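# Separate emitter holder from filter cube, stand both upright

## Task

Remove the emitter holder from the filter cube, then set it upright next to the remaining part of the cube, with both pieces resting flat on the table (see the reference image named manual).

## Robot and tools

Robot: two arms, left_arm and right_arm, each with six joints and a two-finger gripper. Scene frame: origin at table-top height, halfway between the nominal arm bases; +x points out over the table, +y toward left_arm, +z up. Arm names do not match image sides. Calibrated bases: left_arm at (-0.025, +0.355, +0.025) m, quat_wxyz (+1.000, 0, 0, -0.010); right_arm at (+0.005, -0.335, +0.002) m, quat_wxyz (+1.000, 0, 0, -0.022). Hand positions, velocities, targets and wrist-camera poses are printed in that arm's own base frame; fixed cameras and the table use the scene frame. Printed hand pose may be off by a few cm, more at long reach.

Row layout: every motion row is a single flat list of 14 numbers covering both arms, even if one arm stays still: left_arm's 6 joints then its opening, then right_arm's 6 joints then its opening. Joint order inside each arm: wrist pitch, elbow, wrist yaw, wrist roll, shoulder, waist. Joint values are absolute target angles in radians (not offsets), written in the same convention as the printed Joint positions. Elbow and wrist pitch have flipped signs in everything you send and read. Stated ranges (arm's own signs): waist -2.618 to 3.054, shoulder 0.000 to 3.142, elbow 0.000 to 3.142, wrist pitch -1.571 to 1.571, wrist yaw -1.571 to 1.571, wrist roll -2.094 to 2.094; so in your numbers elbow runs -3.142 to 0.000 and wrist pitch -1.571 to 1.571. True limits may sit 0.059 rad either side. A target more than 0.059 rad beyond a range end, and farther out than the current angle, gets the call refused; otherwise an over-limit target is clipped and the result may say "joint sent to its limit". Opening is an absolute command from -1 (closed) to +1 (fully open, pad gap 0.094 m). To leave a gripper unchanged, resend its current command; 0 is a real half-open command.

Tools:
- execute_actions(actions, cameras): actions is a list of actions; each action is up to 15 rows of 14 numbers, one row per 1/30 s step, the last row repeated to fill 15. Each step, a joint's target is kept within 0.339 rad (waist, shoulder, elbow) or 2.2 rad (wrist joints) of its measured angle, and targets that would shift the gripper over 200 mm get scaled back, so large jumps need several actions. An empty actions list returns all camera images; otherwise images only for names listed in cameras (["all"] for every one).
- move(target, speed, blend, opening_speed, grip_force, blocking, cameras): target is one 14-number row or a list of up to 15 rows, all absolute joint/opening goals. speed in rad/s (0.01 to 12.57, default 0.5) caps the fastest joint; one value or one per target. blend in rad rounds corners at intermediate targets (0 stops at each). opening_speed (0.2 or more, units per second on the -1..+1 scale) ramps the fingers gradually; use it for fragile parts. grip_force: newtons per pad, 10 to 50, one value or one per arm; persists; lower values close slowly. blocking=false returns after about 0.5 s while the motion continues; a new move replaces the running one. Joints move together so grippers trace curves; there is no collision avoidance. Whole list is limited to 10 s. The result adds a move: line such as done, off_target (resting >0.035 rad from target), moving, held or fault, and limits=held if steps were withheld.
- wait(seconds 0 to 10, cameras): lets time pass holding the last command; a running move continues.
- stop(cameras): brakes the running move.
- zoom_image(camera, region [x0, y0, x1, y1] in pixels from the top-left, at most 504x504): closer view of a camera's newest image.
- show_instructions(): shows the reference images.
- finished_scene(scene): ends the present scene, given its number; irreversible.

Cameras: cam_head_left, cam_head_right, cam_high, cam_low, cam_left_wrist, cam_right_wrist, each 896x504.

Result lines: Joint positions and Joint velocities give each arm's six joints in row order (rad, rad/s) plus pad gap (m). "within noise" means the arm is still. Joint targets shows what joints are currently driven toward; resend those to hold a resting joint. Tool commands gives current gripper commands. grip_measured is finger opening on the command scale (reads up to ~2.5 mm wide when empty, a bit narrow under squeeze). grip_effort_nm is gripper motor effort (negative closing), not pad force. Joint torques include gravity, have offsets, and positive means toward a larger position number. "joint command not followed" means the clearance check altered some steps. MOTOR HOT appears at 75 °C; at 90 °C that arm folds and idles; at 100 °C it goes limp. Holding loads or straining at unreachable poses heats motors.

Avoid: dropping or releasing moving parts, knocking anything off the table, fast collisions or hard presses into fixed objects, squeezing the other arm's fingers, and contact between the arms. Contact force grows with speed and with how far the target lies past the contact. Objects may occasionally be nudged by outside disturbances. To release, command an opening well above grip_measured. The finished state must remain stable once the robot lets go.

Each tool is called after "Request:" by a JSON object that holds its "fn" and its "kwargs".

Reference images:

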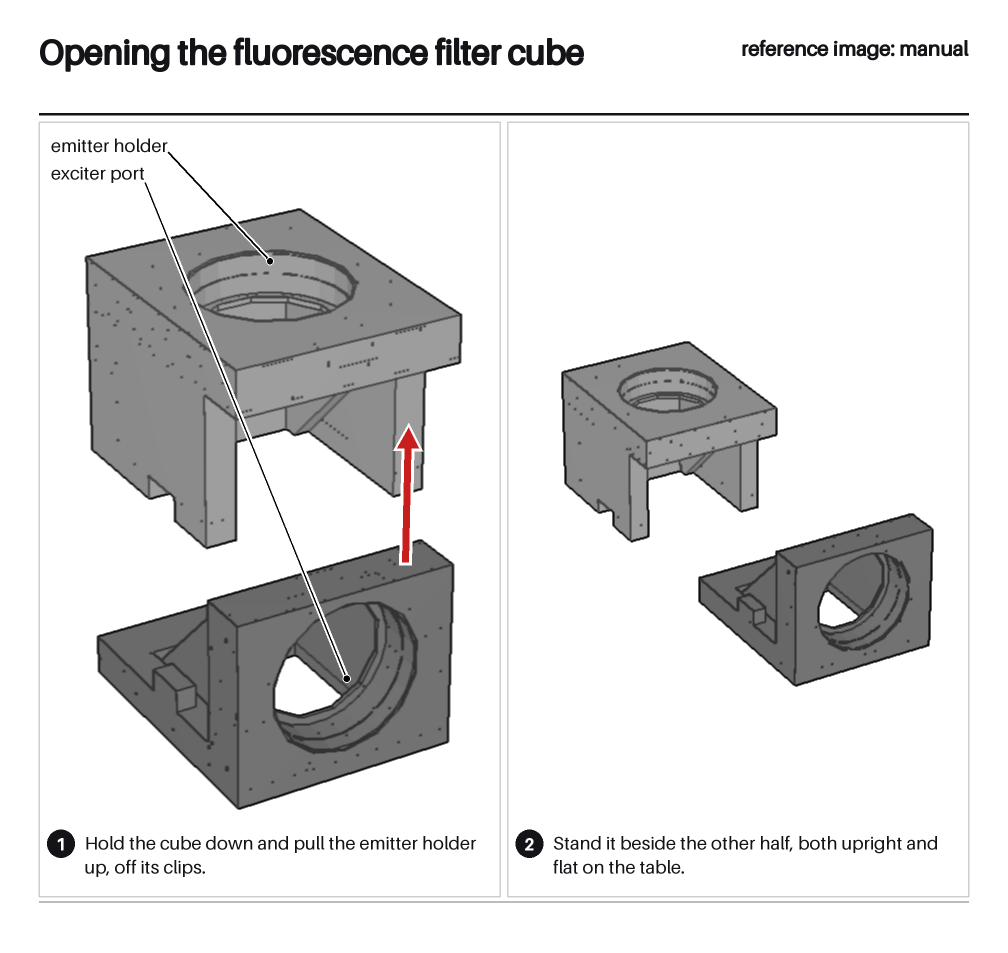

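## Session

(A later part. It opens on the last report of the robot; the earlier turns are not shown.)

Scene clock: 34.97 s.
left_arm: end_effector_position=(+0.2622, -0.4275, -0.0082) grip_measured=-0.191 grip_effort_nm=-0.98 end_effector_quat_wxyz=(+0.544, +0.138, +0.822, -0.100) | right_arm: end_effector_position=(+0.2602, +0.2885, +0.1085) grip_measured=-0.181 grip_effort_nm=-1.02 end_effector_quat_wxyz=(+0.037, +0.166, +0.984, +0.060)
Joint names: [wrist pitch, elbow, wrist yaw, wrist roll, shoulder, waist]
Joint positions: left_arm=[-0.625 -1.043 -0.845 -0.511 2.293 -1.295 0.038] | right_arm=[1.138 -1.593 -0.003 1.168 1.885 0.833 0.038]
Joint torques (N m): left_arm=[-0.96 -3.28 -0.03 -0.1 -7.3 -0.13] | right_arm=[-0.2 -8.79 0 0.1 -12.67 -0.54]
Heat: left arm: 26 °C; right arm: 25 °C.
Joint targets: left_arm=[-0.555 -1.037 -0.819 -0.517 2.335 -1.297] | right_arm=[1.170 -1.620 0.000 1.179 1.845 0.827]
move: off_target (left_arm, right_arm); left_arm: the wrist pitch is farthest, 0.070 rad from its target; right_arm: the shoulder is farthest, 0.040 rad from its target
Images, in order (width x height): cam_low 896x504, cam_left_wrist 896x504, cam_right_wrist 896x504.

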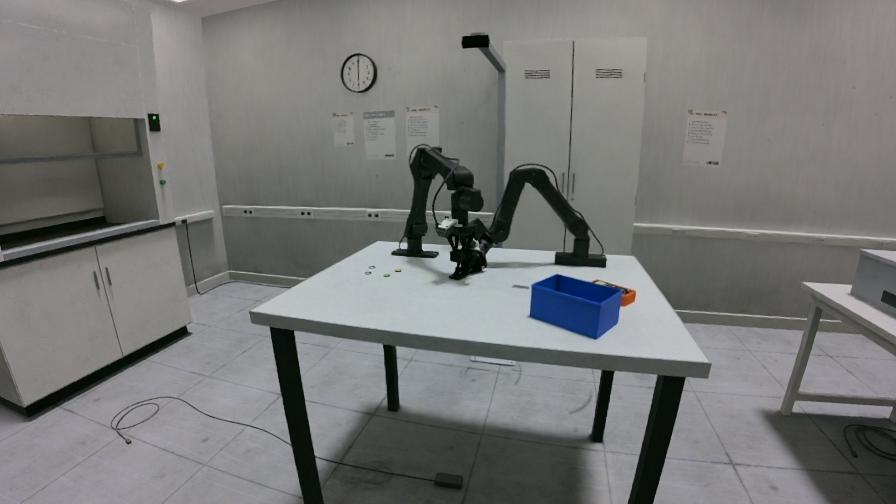

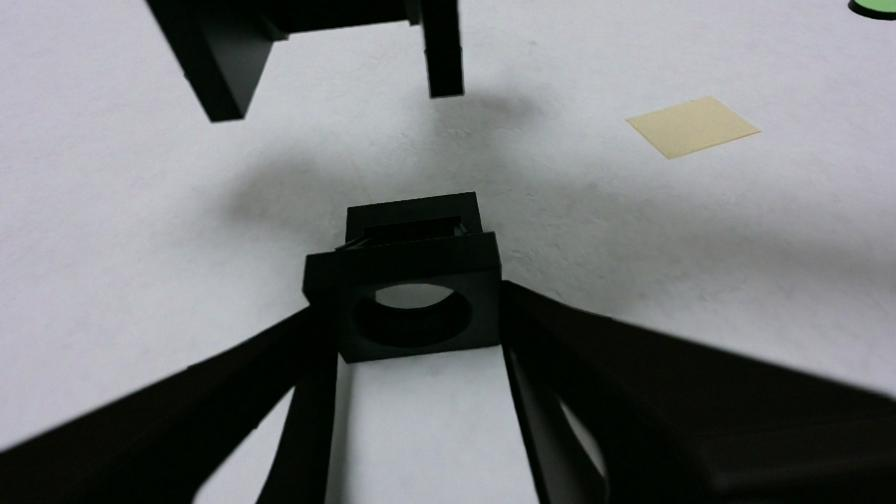

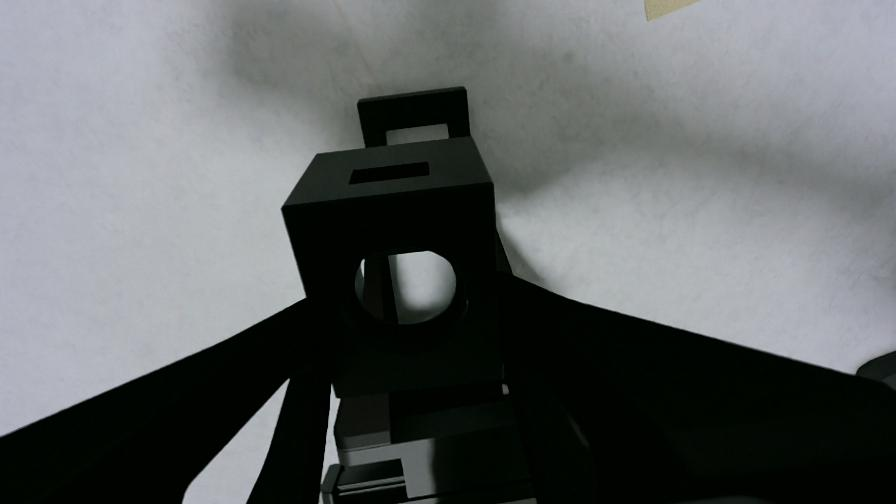

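Request:
{"fn": "move", "kwargs": {"target": [-0.615, -1.048, -0.841, -0.511, 2.299, -1.295, 0.5, 1.093, -1.5665, 0, 1.177, 1.943, 0.599, -0.32], "speed": 0.3, "opening_speed": 0.8, "cameras": ["cam_left_wrist", "cam_right_wrist", "cam_head_left"]}}

Scene clock: 38.43 s.
left_arm: end_effector_position=(+0.2617, -0.4265, -0.0108) grip_measured=+0.498 grip_effort_nm=0.14 end_effector_quat_wxyz=(+0.541, +0.141, +0.823, -0.096) | right_arm: end_effector_position=(+0.3252, +0.2252, +0.0863) grip_measured=-0.181 grip_effort_nm=-1.02 end_effector_quat_wxyz=(+0.037, +0.280, +0.958, +0.051)
Joint names: [wrist pitch, elbow, wrist yaw, wrist roll, shoulder, waist]
Joint positions: left_arm=[-0.616 -1.043 -0.843 -0.511 2.296 -1.295 0.07] | right_arm=[1.083 -1.573 -0.007 1.168 1.934 0.6 0.038]
Joint torques (N m): left_arm=[-1.66 -4 -0.26 -0.04 -9.92 0.08] | right_arm=[-0.41 -5.38 0.08 0.08 -9.01 -0.16]
Heat: left arm: 26 °C; right arm: 25 °C.
Joint targets: left_arm=[-0.615 -1.048 -0.841 -0.511 2.299 -1.295] | right_arm=[1.093 -1.567 0.000 1.177 1.943 0.599]
move: done
Images, in order (width x height): cam_head_left 896x504, cam_left_wrist 896x504, cam_right_wrist 896x504.

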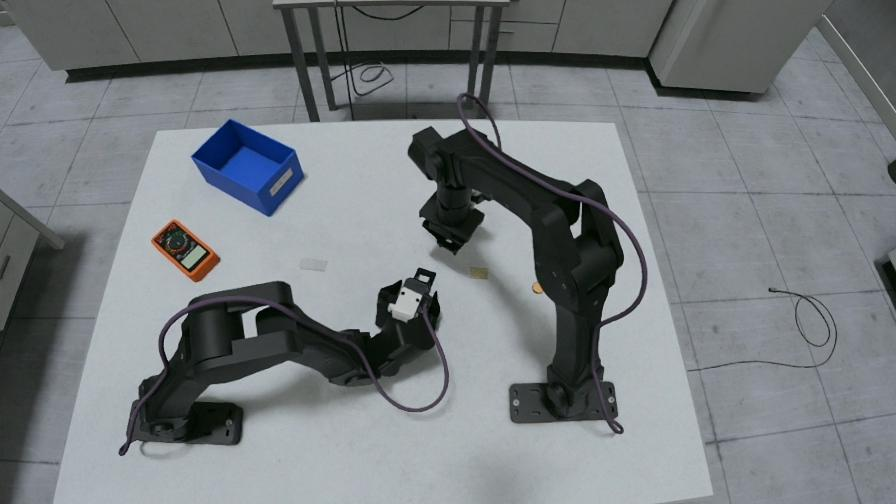

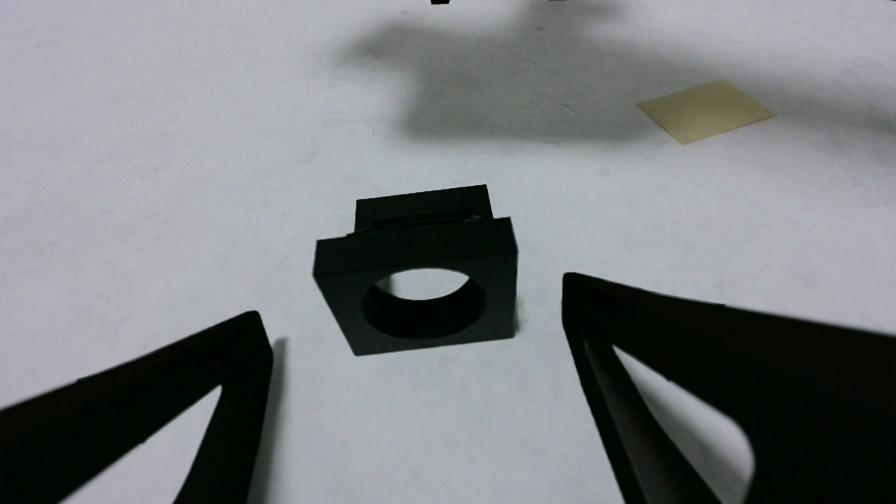

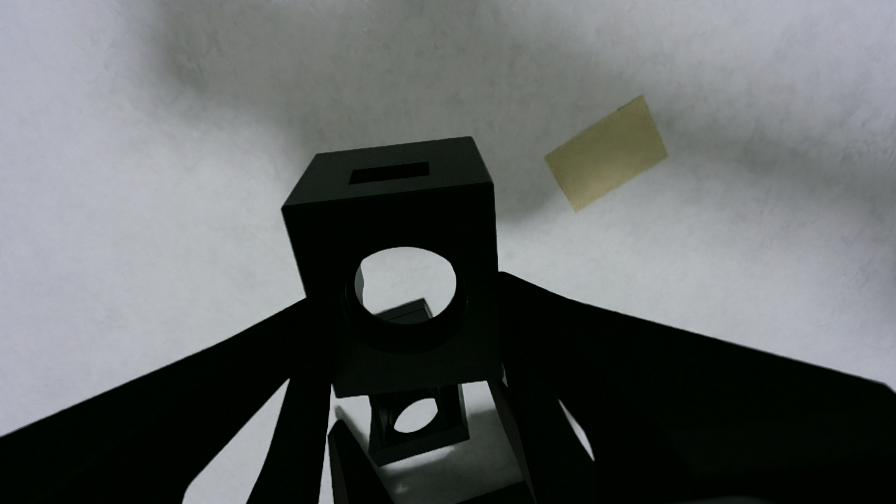

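Request:
{"fn": "move", "kwargs": {"target": [[-0.4, -0.8868, -0.9356, -0.686, 2.08, -1.436, 0.5, 0.937, -1.447, 0, 1.177, 1.978, 0.599, -0.32], [-0.4, -0.8868, -0.9356, -0.686, 2.08, -1.436, 0.5, 0.905, -1.424, 0, 1.177, 1.99, 0.599, -0.32]], "speed": [0.25, 0.03], "cameras": ["cam_left_wrist", "cam_right_wrist", "cam_low"]}}

Request:
{"fn": "zoom_image", "kwargs": {"camera": "cam_low", "region": [420, 240, 490, 290]}}

Request:
{"fn": "zoom_image", "kwargs": {"camera": "cam_left_wrist", "region": [340, 0, 700, 200]}}

Scene clock: 42.33 s.
left_arm: end_effector_position=(+0.2015, -0.3985, +0.0065) grip_measured=+0.498 grip_effort_nm=0.14 end_effector_quat_wxyz=(+0.524, +0.152, +0.833, -0.088) | right_arm: end_effector_position=(+0.3266, +0.2262, +0.0431) grip_measured=-0.181 grip_effort_nm=-1.02 end_effector_quat_wxyz=(+0.040, +0.279, +0.958, +0.054)
Joint names: [wrist pitch, elbow, wrist yaw, wrist roll, shoulder, waist]
Joint positions: left_arm=[-0.416 -0.898 -0.921 -0.675 2.115 -1.432 0.07] | right_arm=[0.912 -1.442 -0.007 1.168 1.967 0.6 0.038]
Joint torques (N m): left_arm=[-1.34 -2.82 -0.51 -0.16 -11.48 -0.25] | right_arm=[-0.58 -4.16 0.07 0.07 -7.94 -0.09]
Heat: left arm: 26 °C; right arm: 25 °C.
Joint targets: left_arm=[-0.400 -0.887 -0.935 -0.686 2.080 -1.436] | right_arm=[0.905 -1.424 0.000 1.177 1.990 0.599]
move: done
Images, in order (width x height): cam_low 896x504, cam_left_wrist 896x504, cam_right_wrist 896x504.

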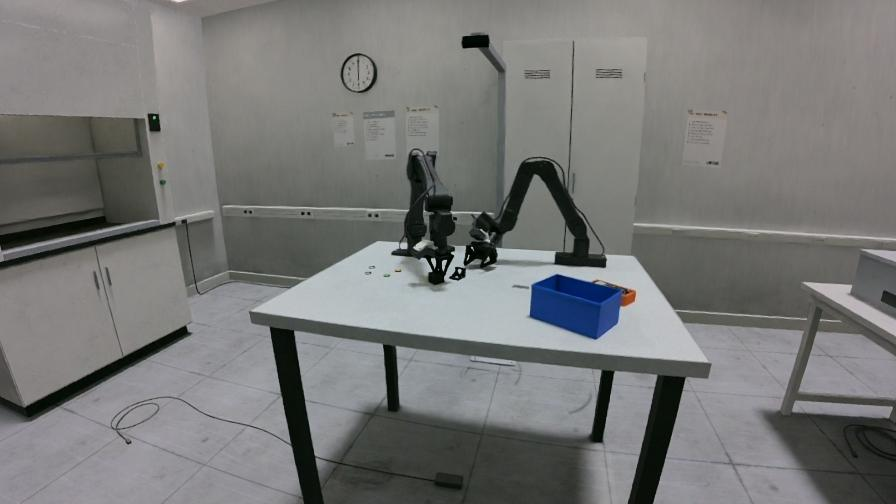

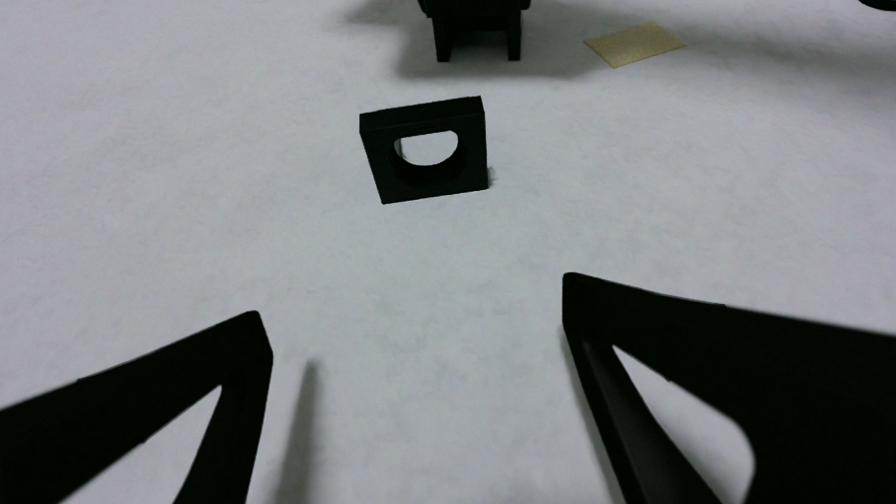

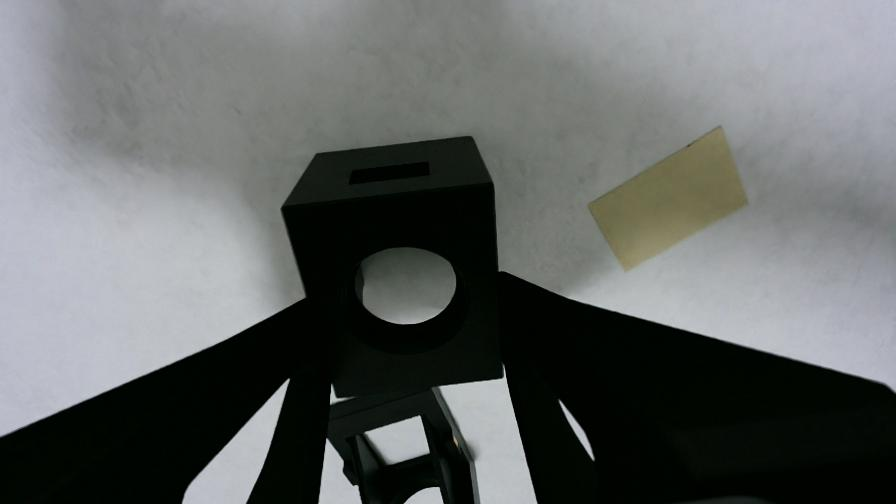

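Scaled by 7.200 from the camera's 896x504 image, which has a finer 1280x720 frame.

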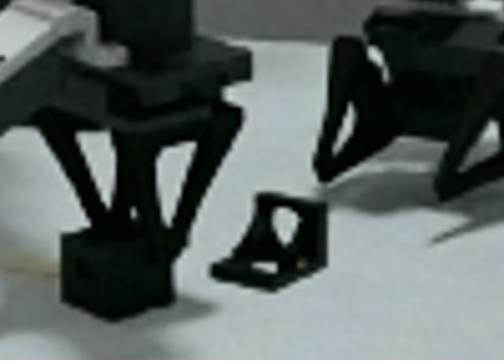

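Scaled by 1.400 from the camera's 896x504 image, which has a finer 1280x720 frame.

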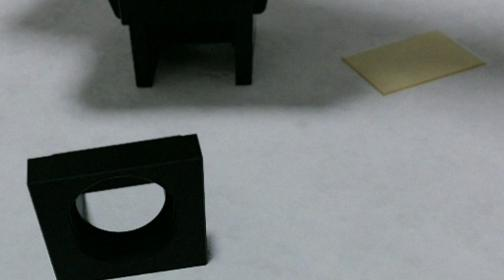

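Request:
{"fn": "move", "kwargs": {"target": [[-0.4, -0.8868, -0.9356, -0.686, 2.08, -1.436, 0.5, 0.912, -1.433, 0, 1.177, 1.982, 0.599, 0.45], [-0.4, -0.8868, -0.9356, -0.686, 2.08, -1.436, 0.5, 1.02, -1.522, 0, 1.177, 1.915, 0.599, 0.45], [-0.4, -0.8868, -0.9356, -0.686, 2.08, -1.436, 0.5, 1.215, -1.685, 0, 1.177, 1.88, 0.599, 0.45]], "speed": [0.1, 0.15, 0.3], "blend": [0, 0.05, 0], "opening_speed": 0.6, "cameras": ["cam_left_wrist", "cam_right_wrist", "cam_low", "cam_head_left", "cam_high"]}}

Request:
{"fn": "zoom_image", "kwargs": {"camera": "cam_low", "region": [420, 240, 490, 290]}}

Request:
{"fn": "zoom_image", "kwargs": {"camera": "cam_head_left", "region": [390, 210, 510, 310]}}

Scene clock: 47.07 s.
left_arm: end_effector_position=(+0.2015, -0.3985, +0.0065) grip_measured=+0.498 grip_effort_nm=0.14 end_effector_quat_wxyz=(+0.524, +0.152, +0.833, -0.088) | right_arm: end_effector_position=(+0.3249, +0.2250, +0.1170) grip_measured=+0.447 grip_effort_nm=0.15 end_effector_quat_wxyz=(+0.041, +0.280, +0.958, +0.056)
Joint names: [wrist pitch, elbow, wrist yaw, wrist roll, shoulder, waist]
Joint positions: left_arm=[-0.416 -0.898 -0.921 -0.675 2.115 -1.432 0.07] | right_arm=[1.182 -1.663 -0.007 1.168 1.912 0.6 0.068]
Joint torques (N m): left_arm=[-1.36 -2.86 -0.5 -0.16 -11.49 -0.23] | right_arm=[-0.22 -8.25 0.07 0.07 -12.26 -0.09]
Heat: left arm: 26 °C; right arm: 25 °C.
Joint targets: left_arm=[-0.400 -0.887 -0.935 -0.686 2.080 -1.436] | right_arm=[1.215 -1.685 0.000 1.177 1.880 0.599]
move: done
Images, in order (width x height): cam_head_left 896x504, cam_high 896x504, cam_low 896x504, cam_left_wrist 896x504, cam_right_wrist 896x504.

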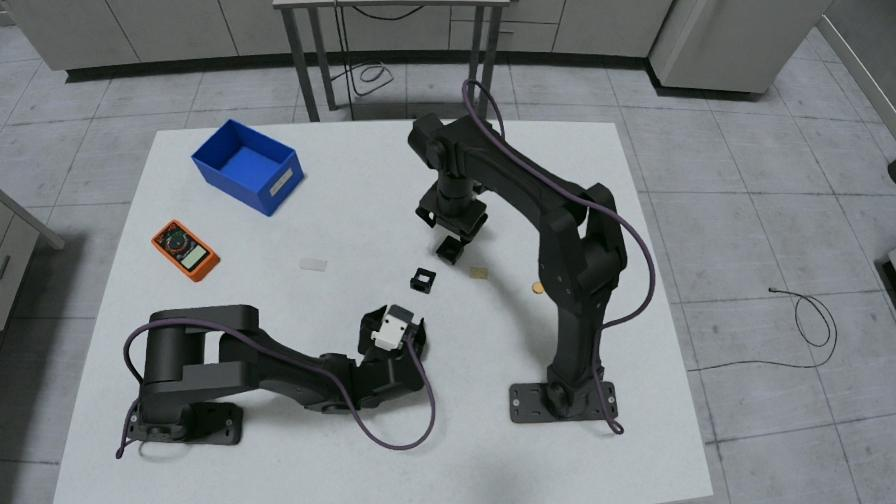

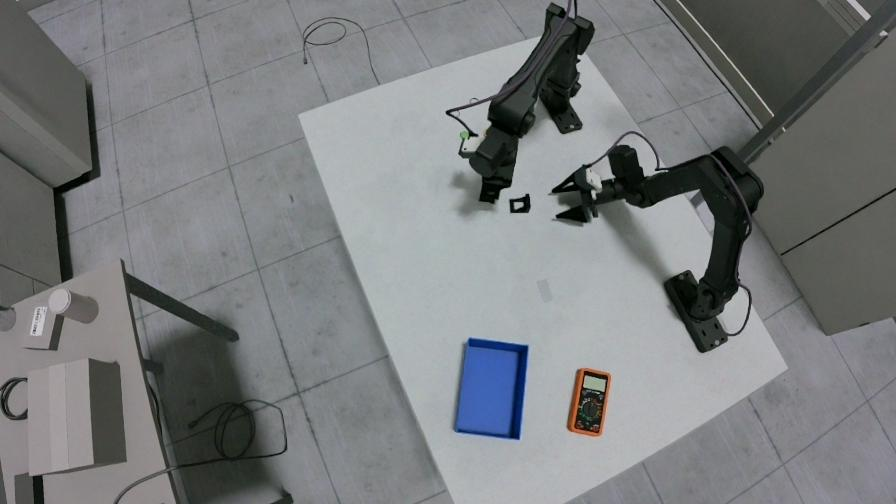

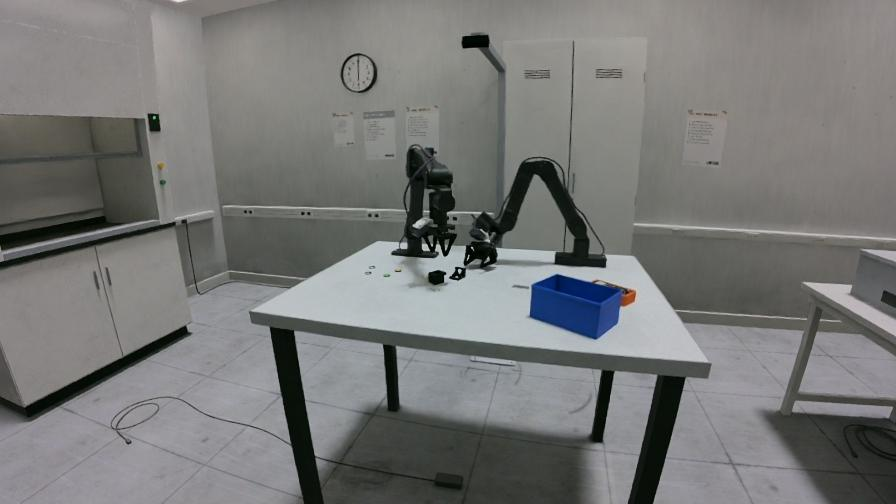

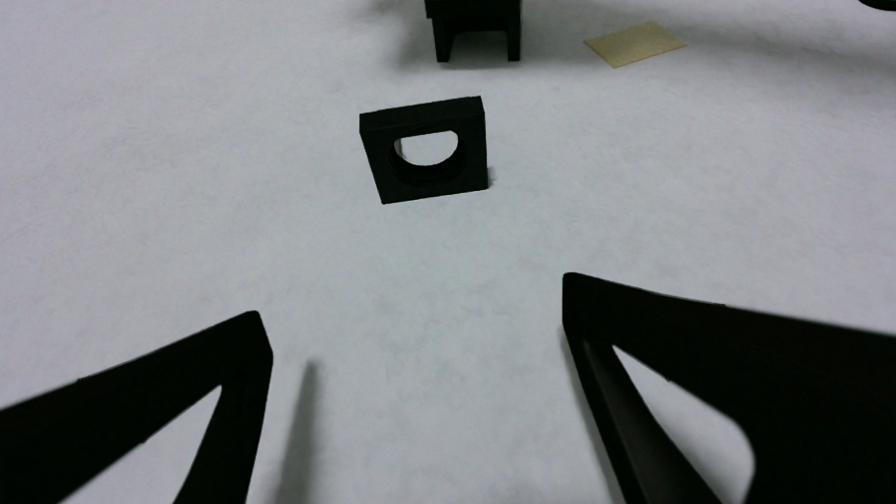

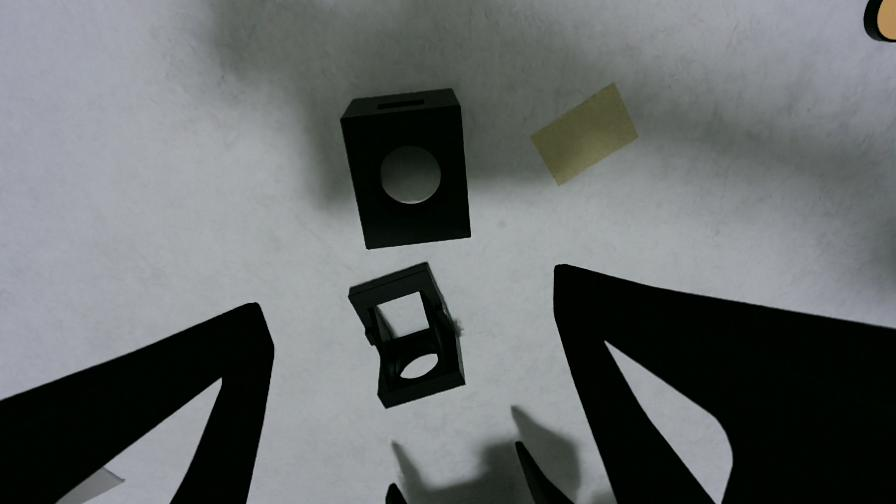

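Scaled by 7.200 from the camera's 896x504 image, which has a finer 1280x720 frame.

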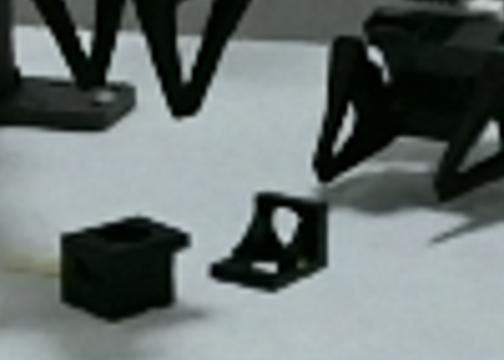

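Scaled by 4.200 from the camera's 896x504 image, which has a finer 1280x720 frame.

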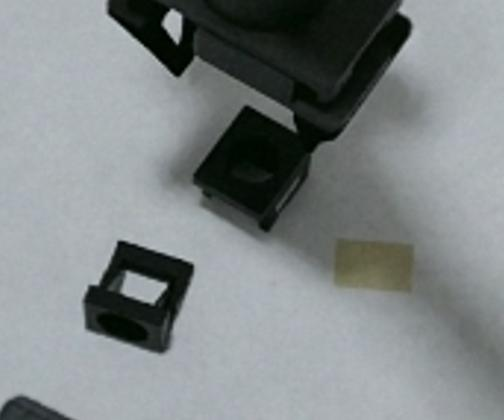

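Both parts stand upright and apart on the table.

Request:
{"fn": "finished_scene", "kwargs": {"scene": 2}}

The scene is finished: the task was done.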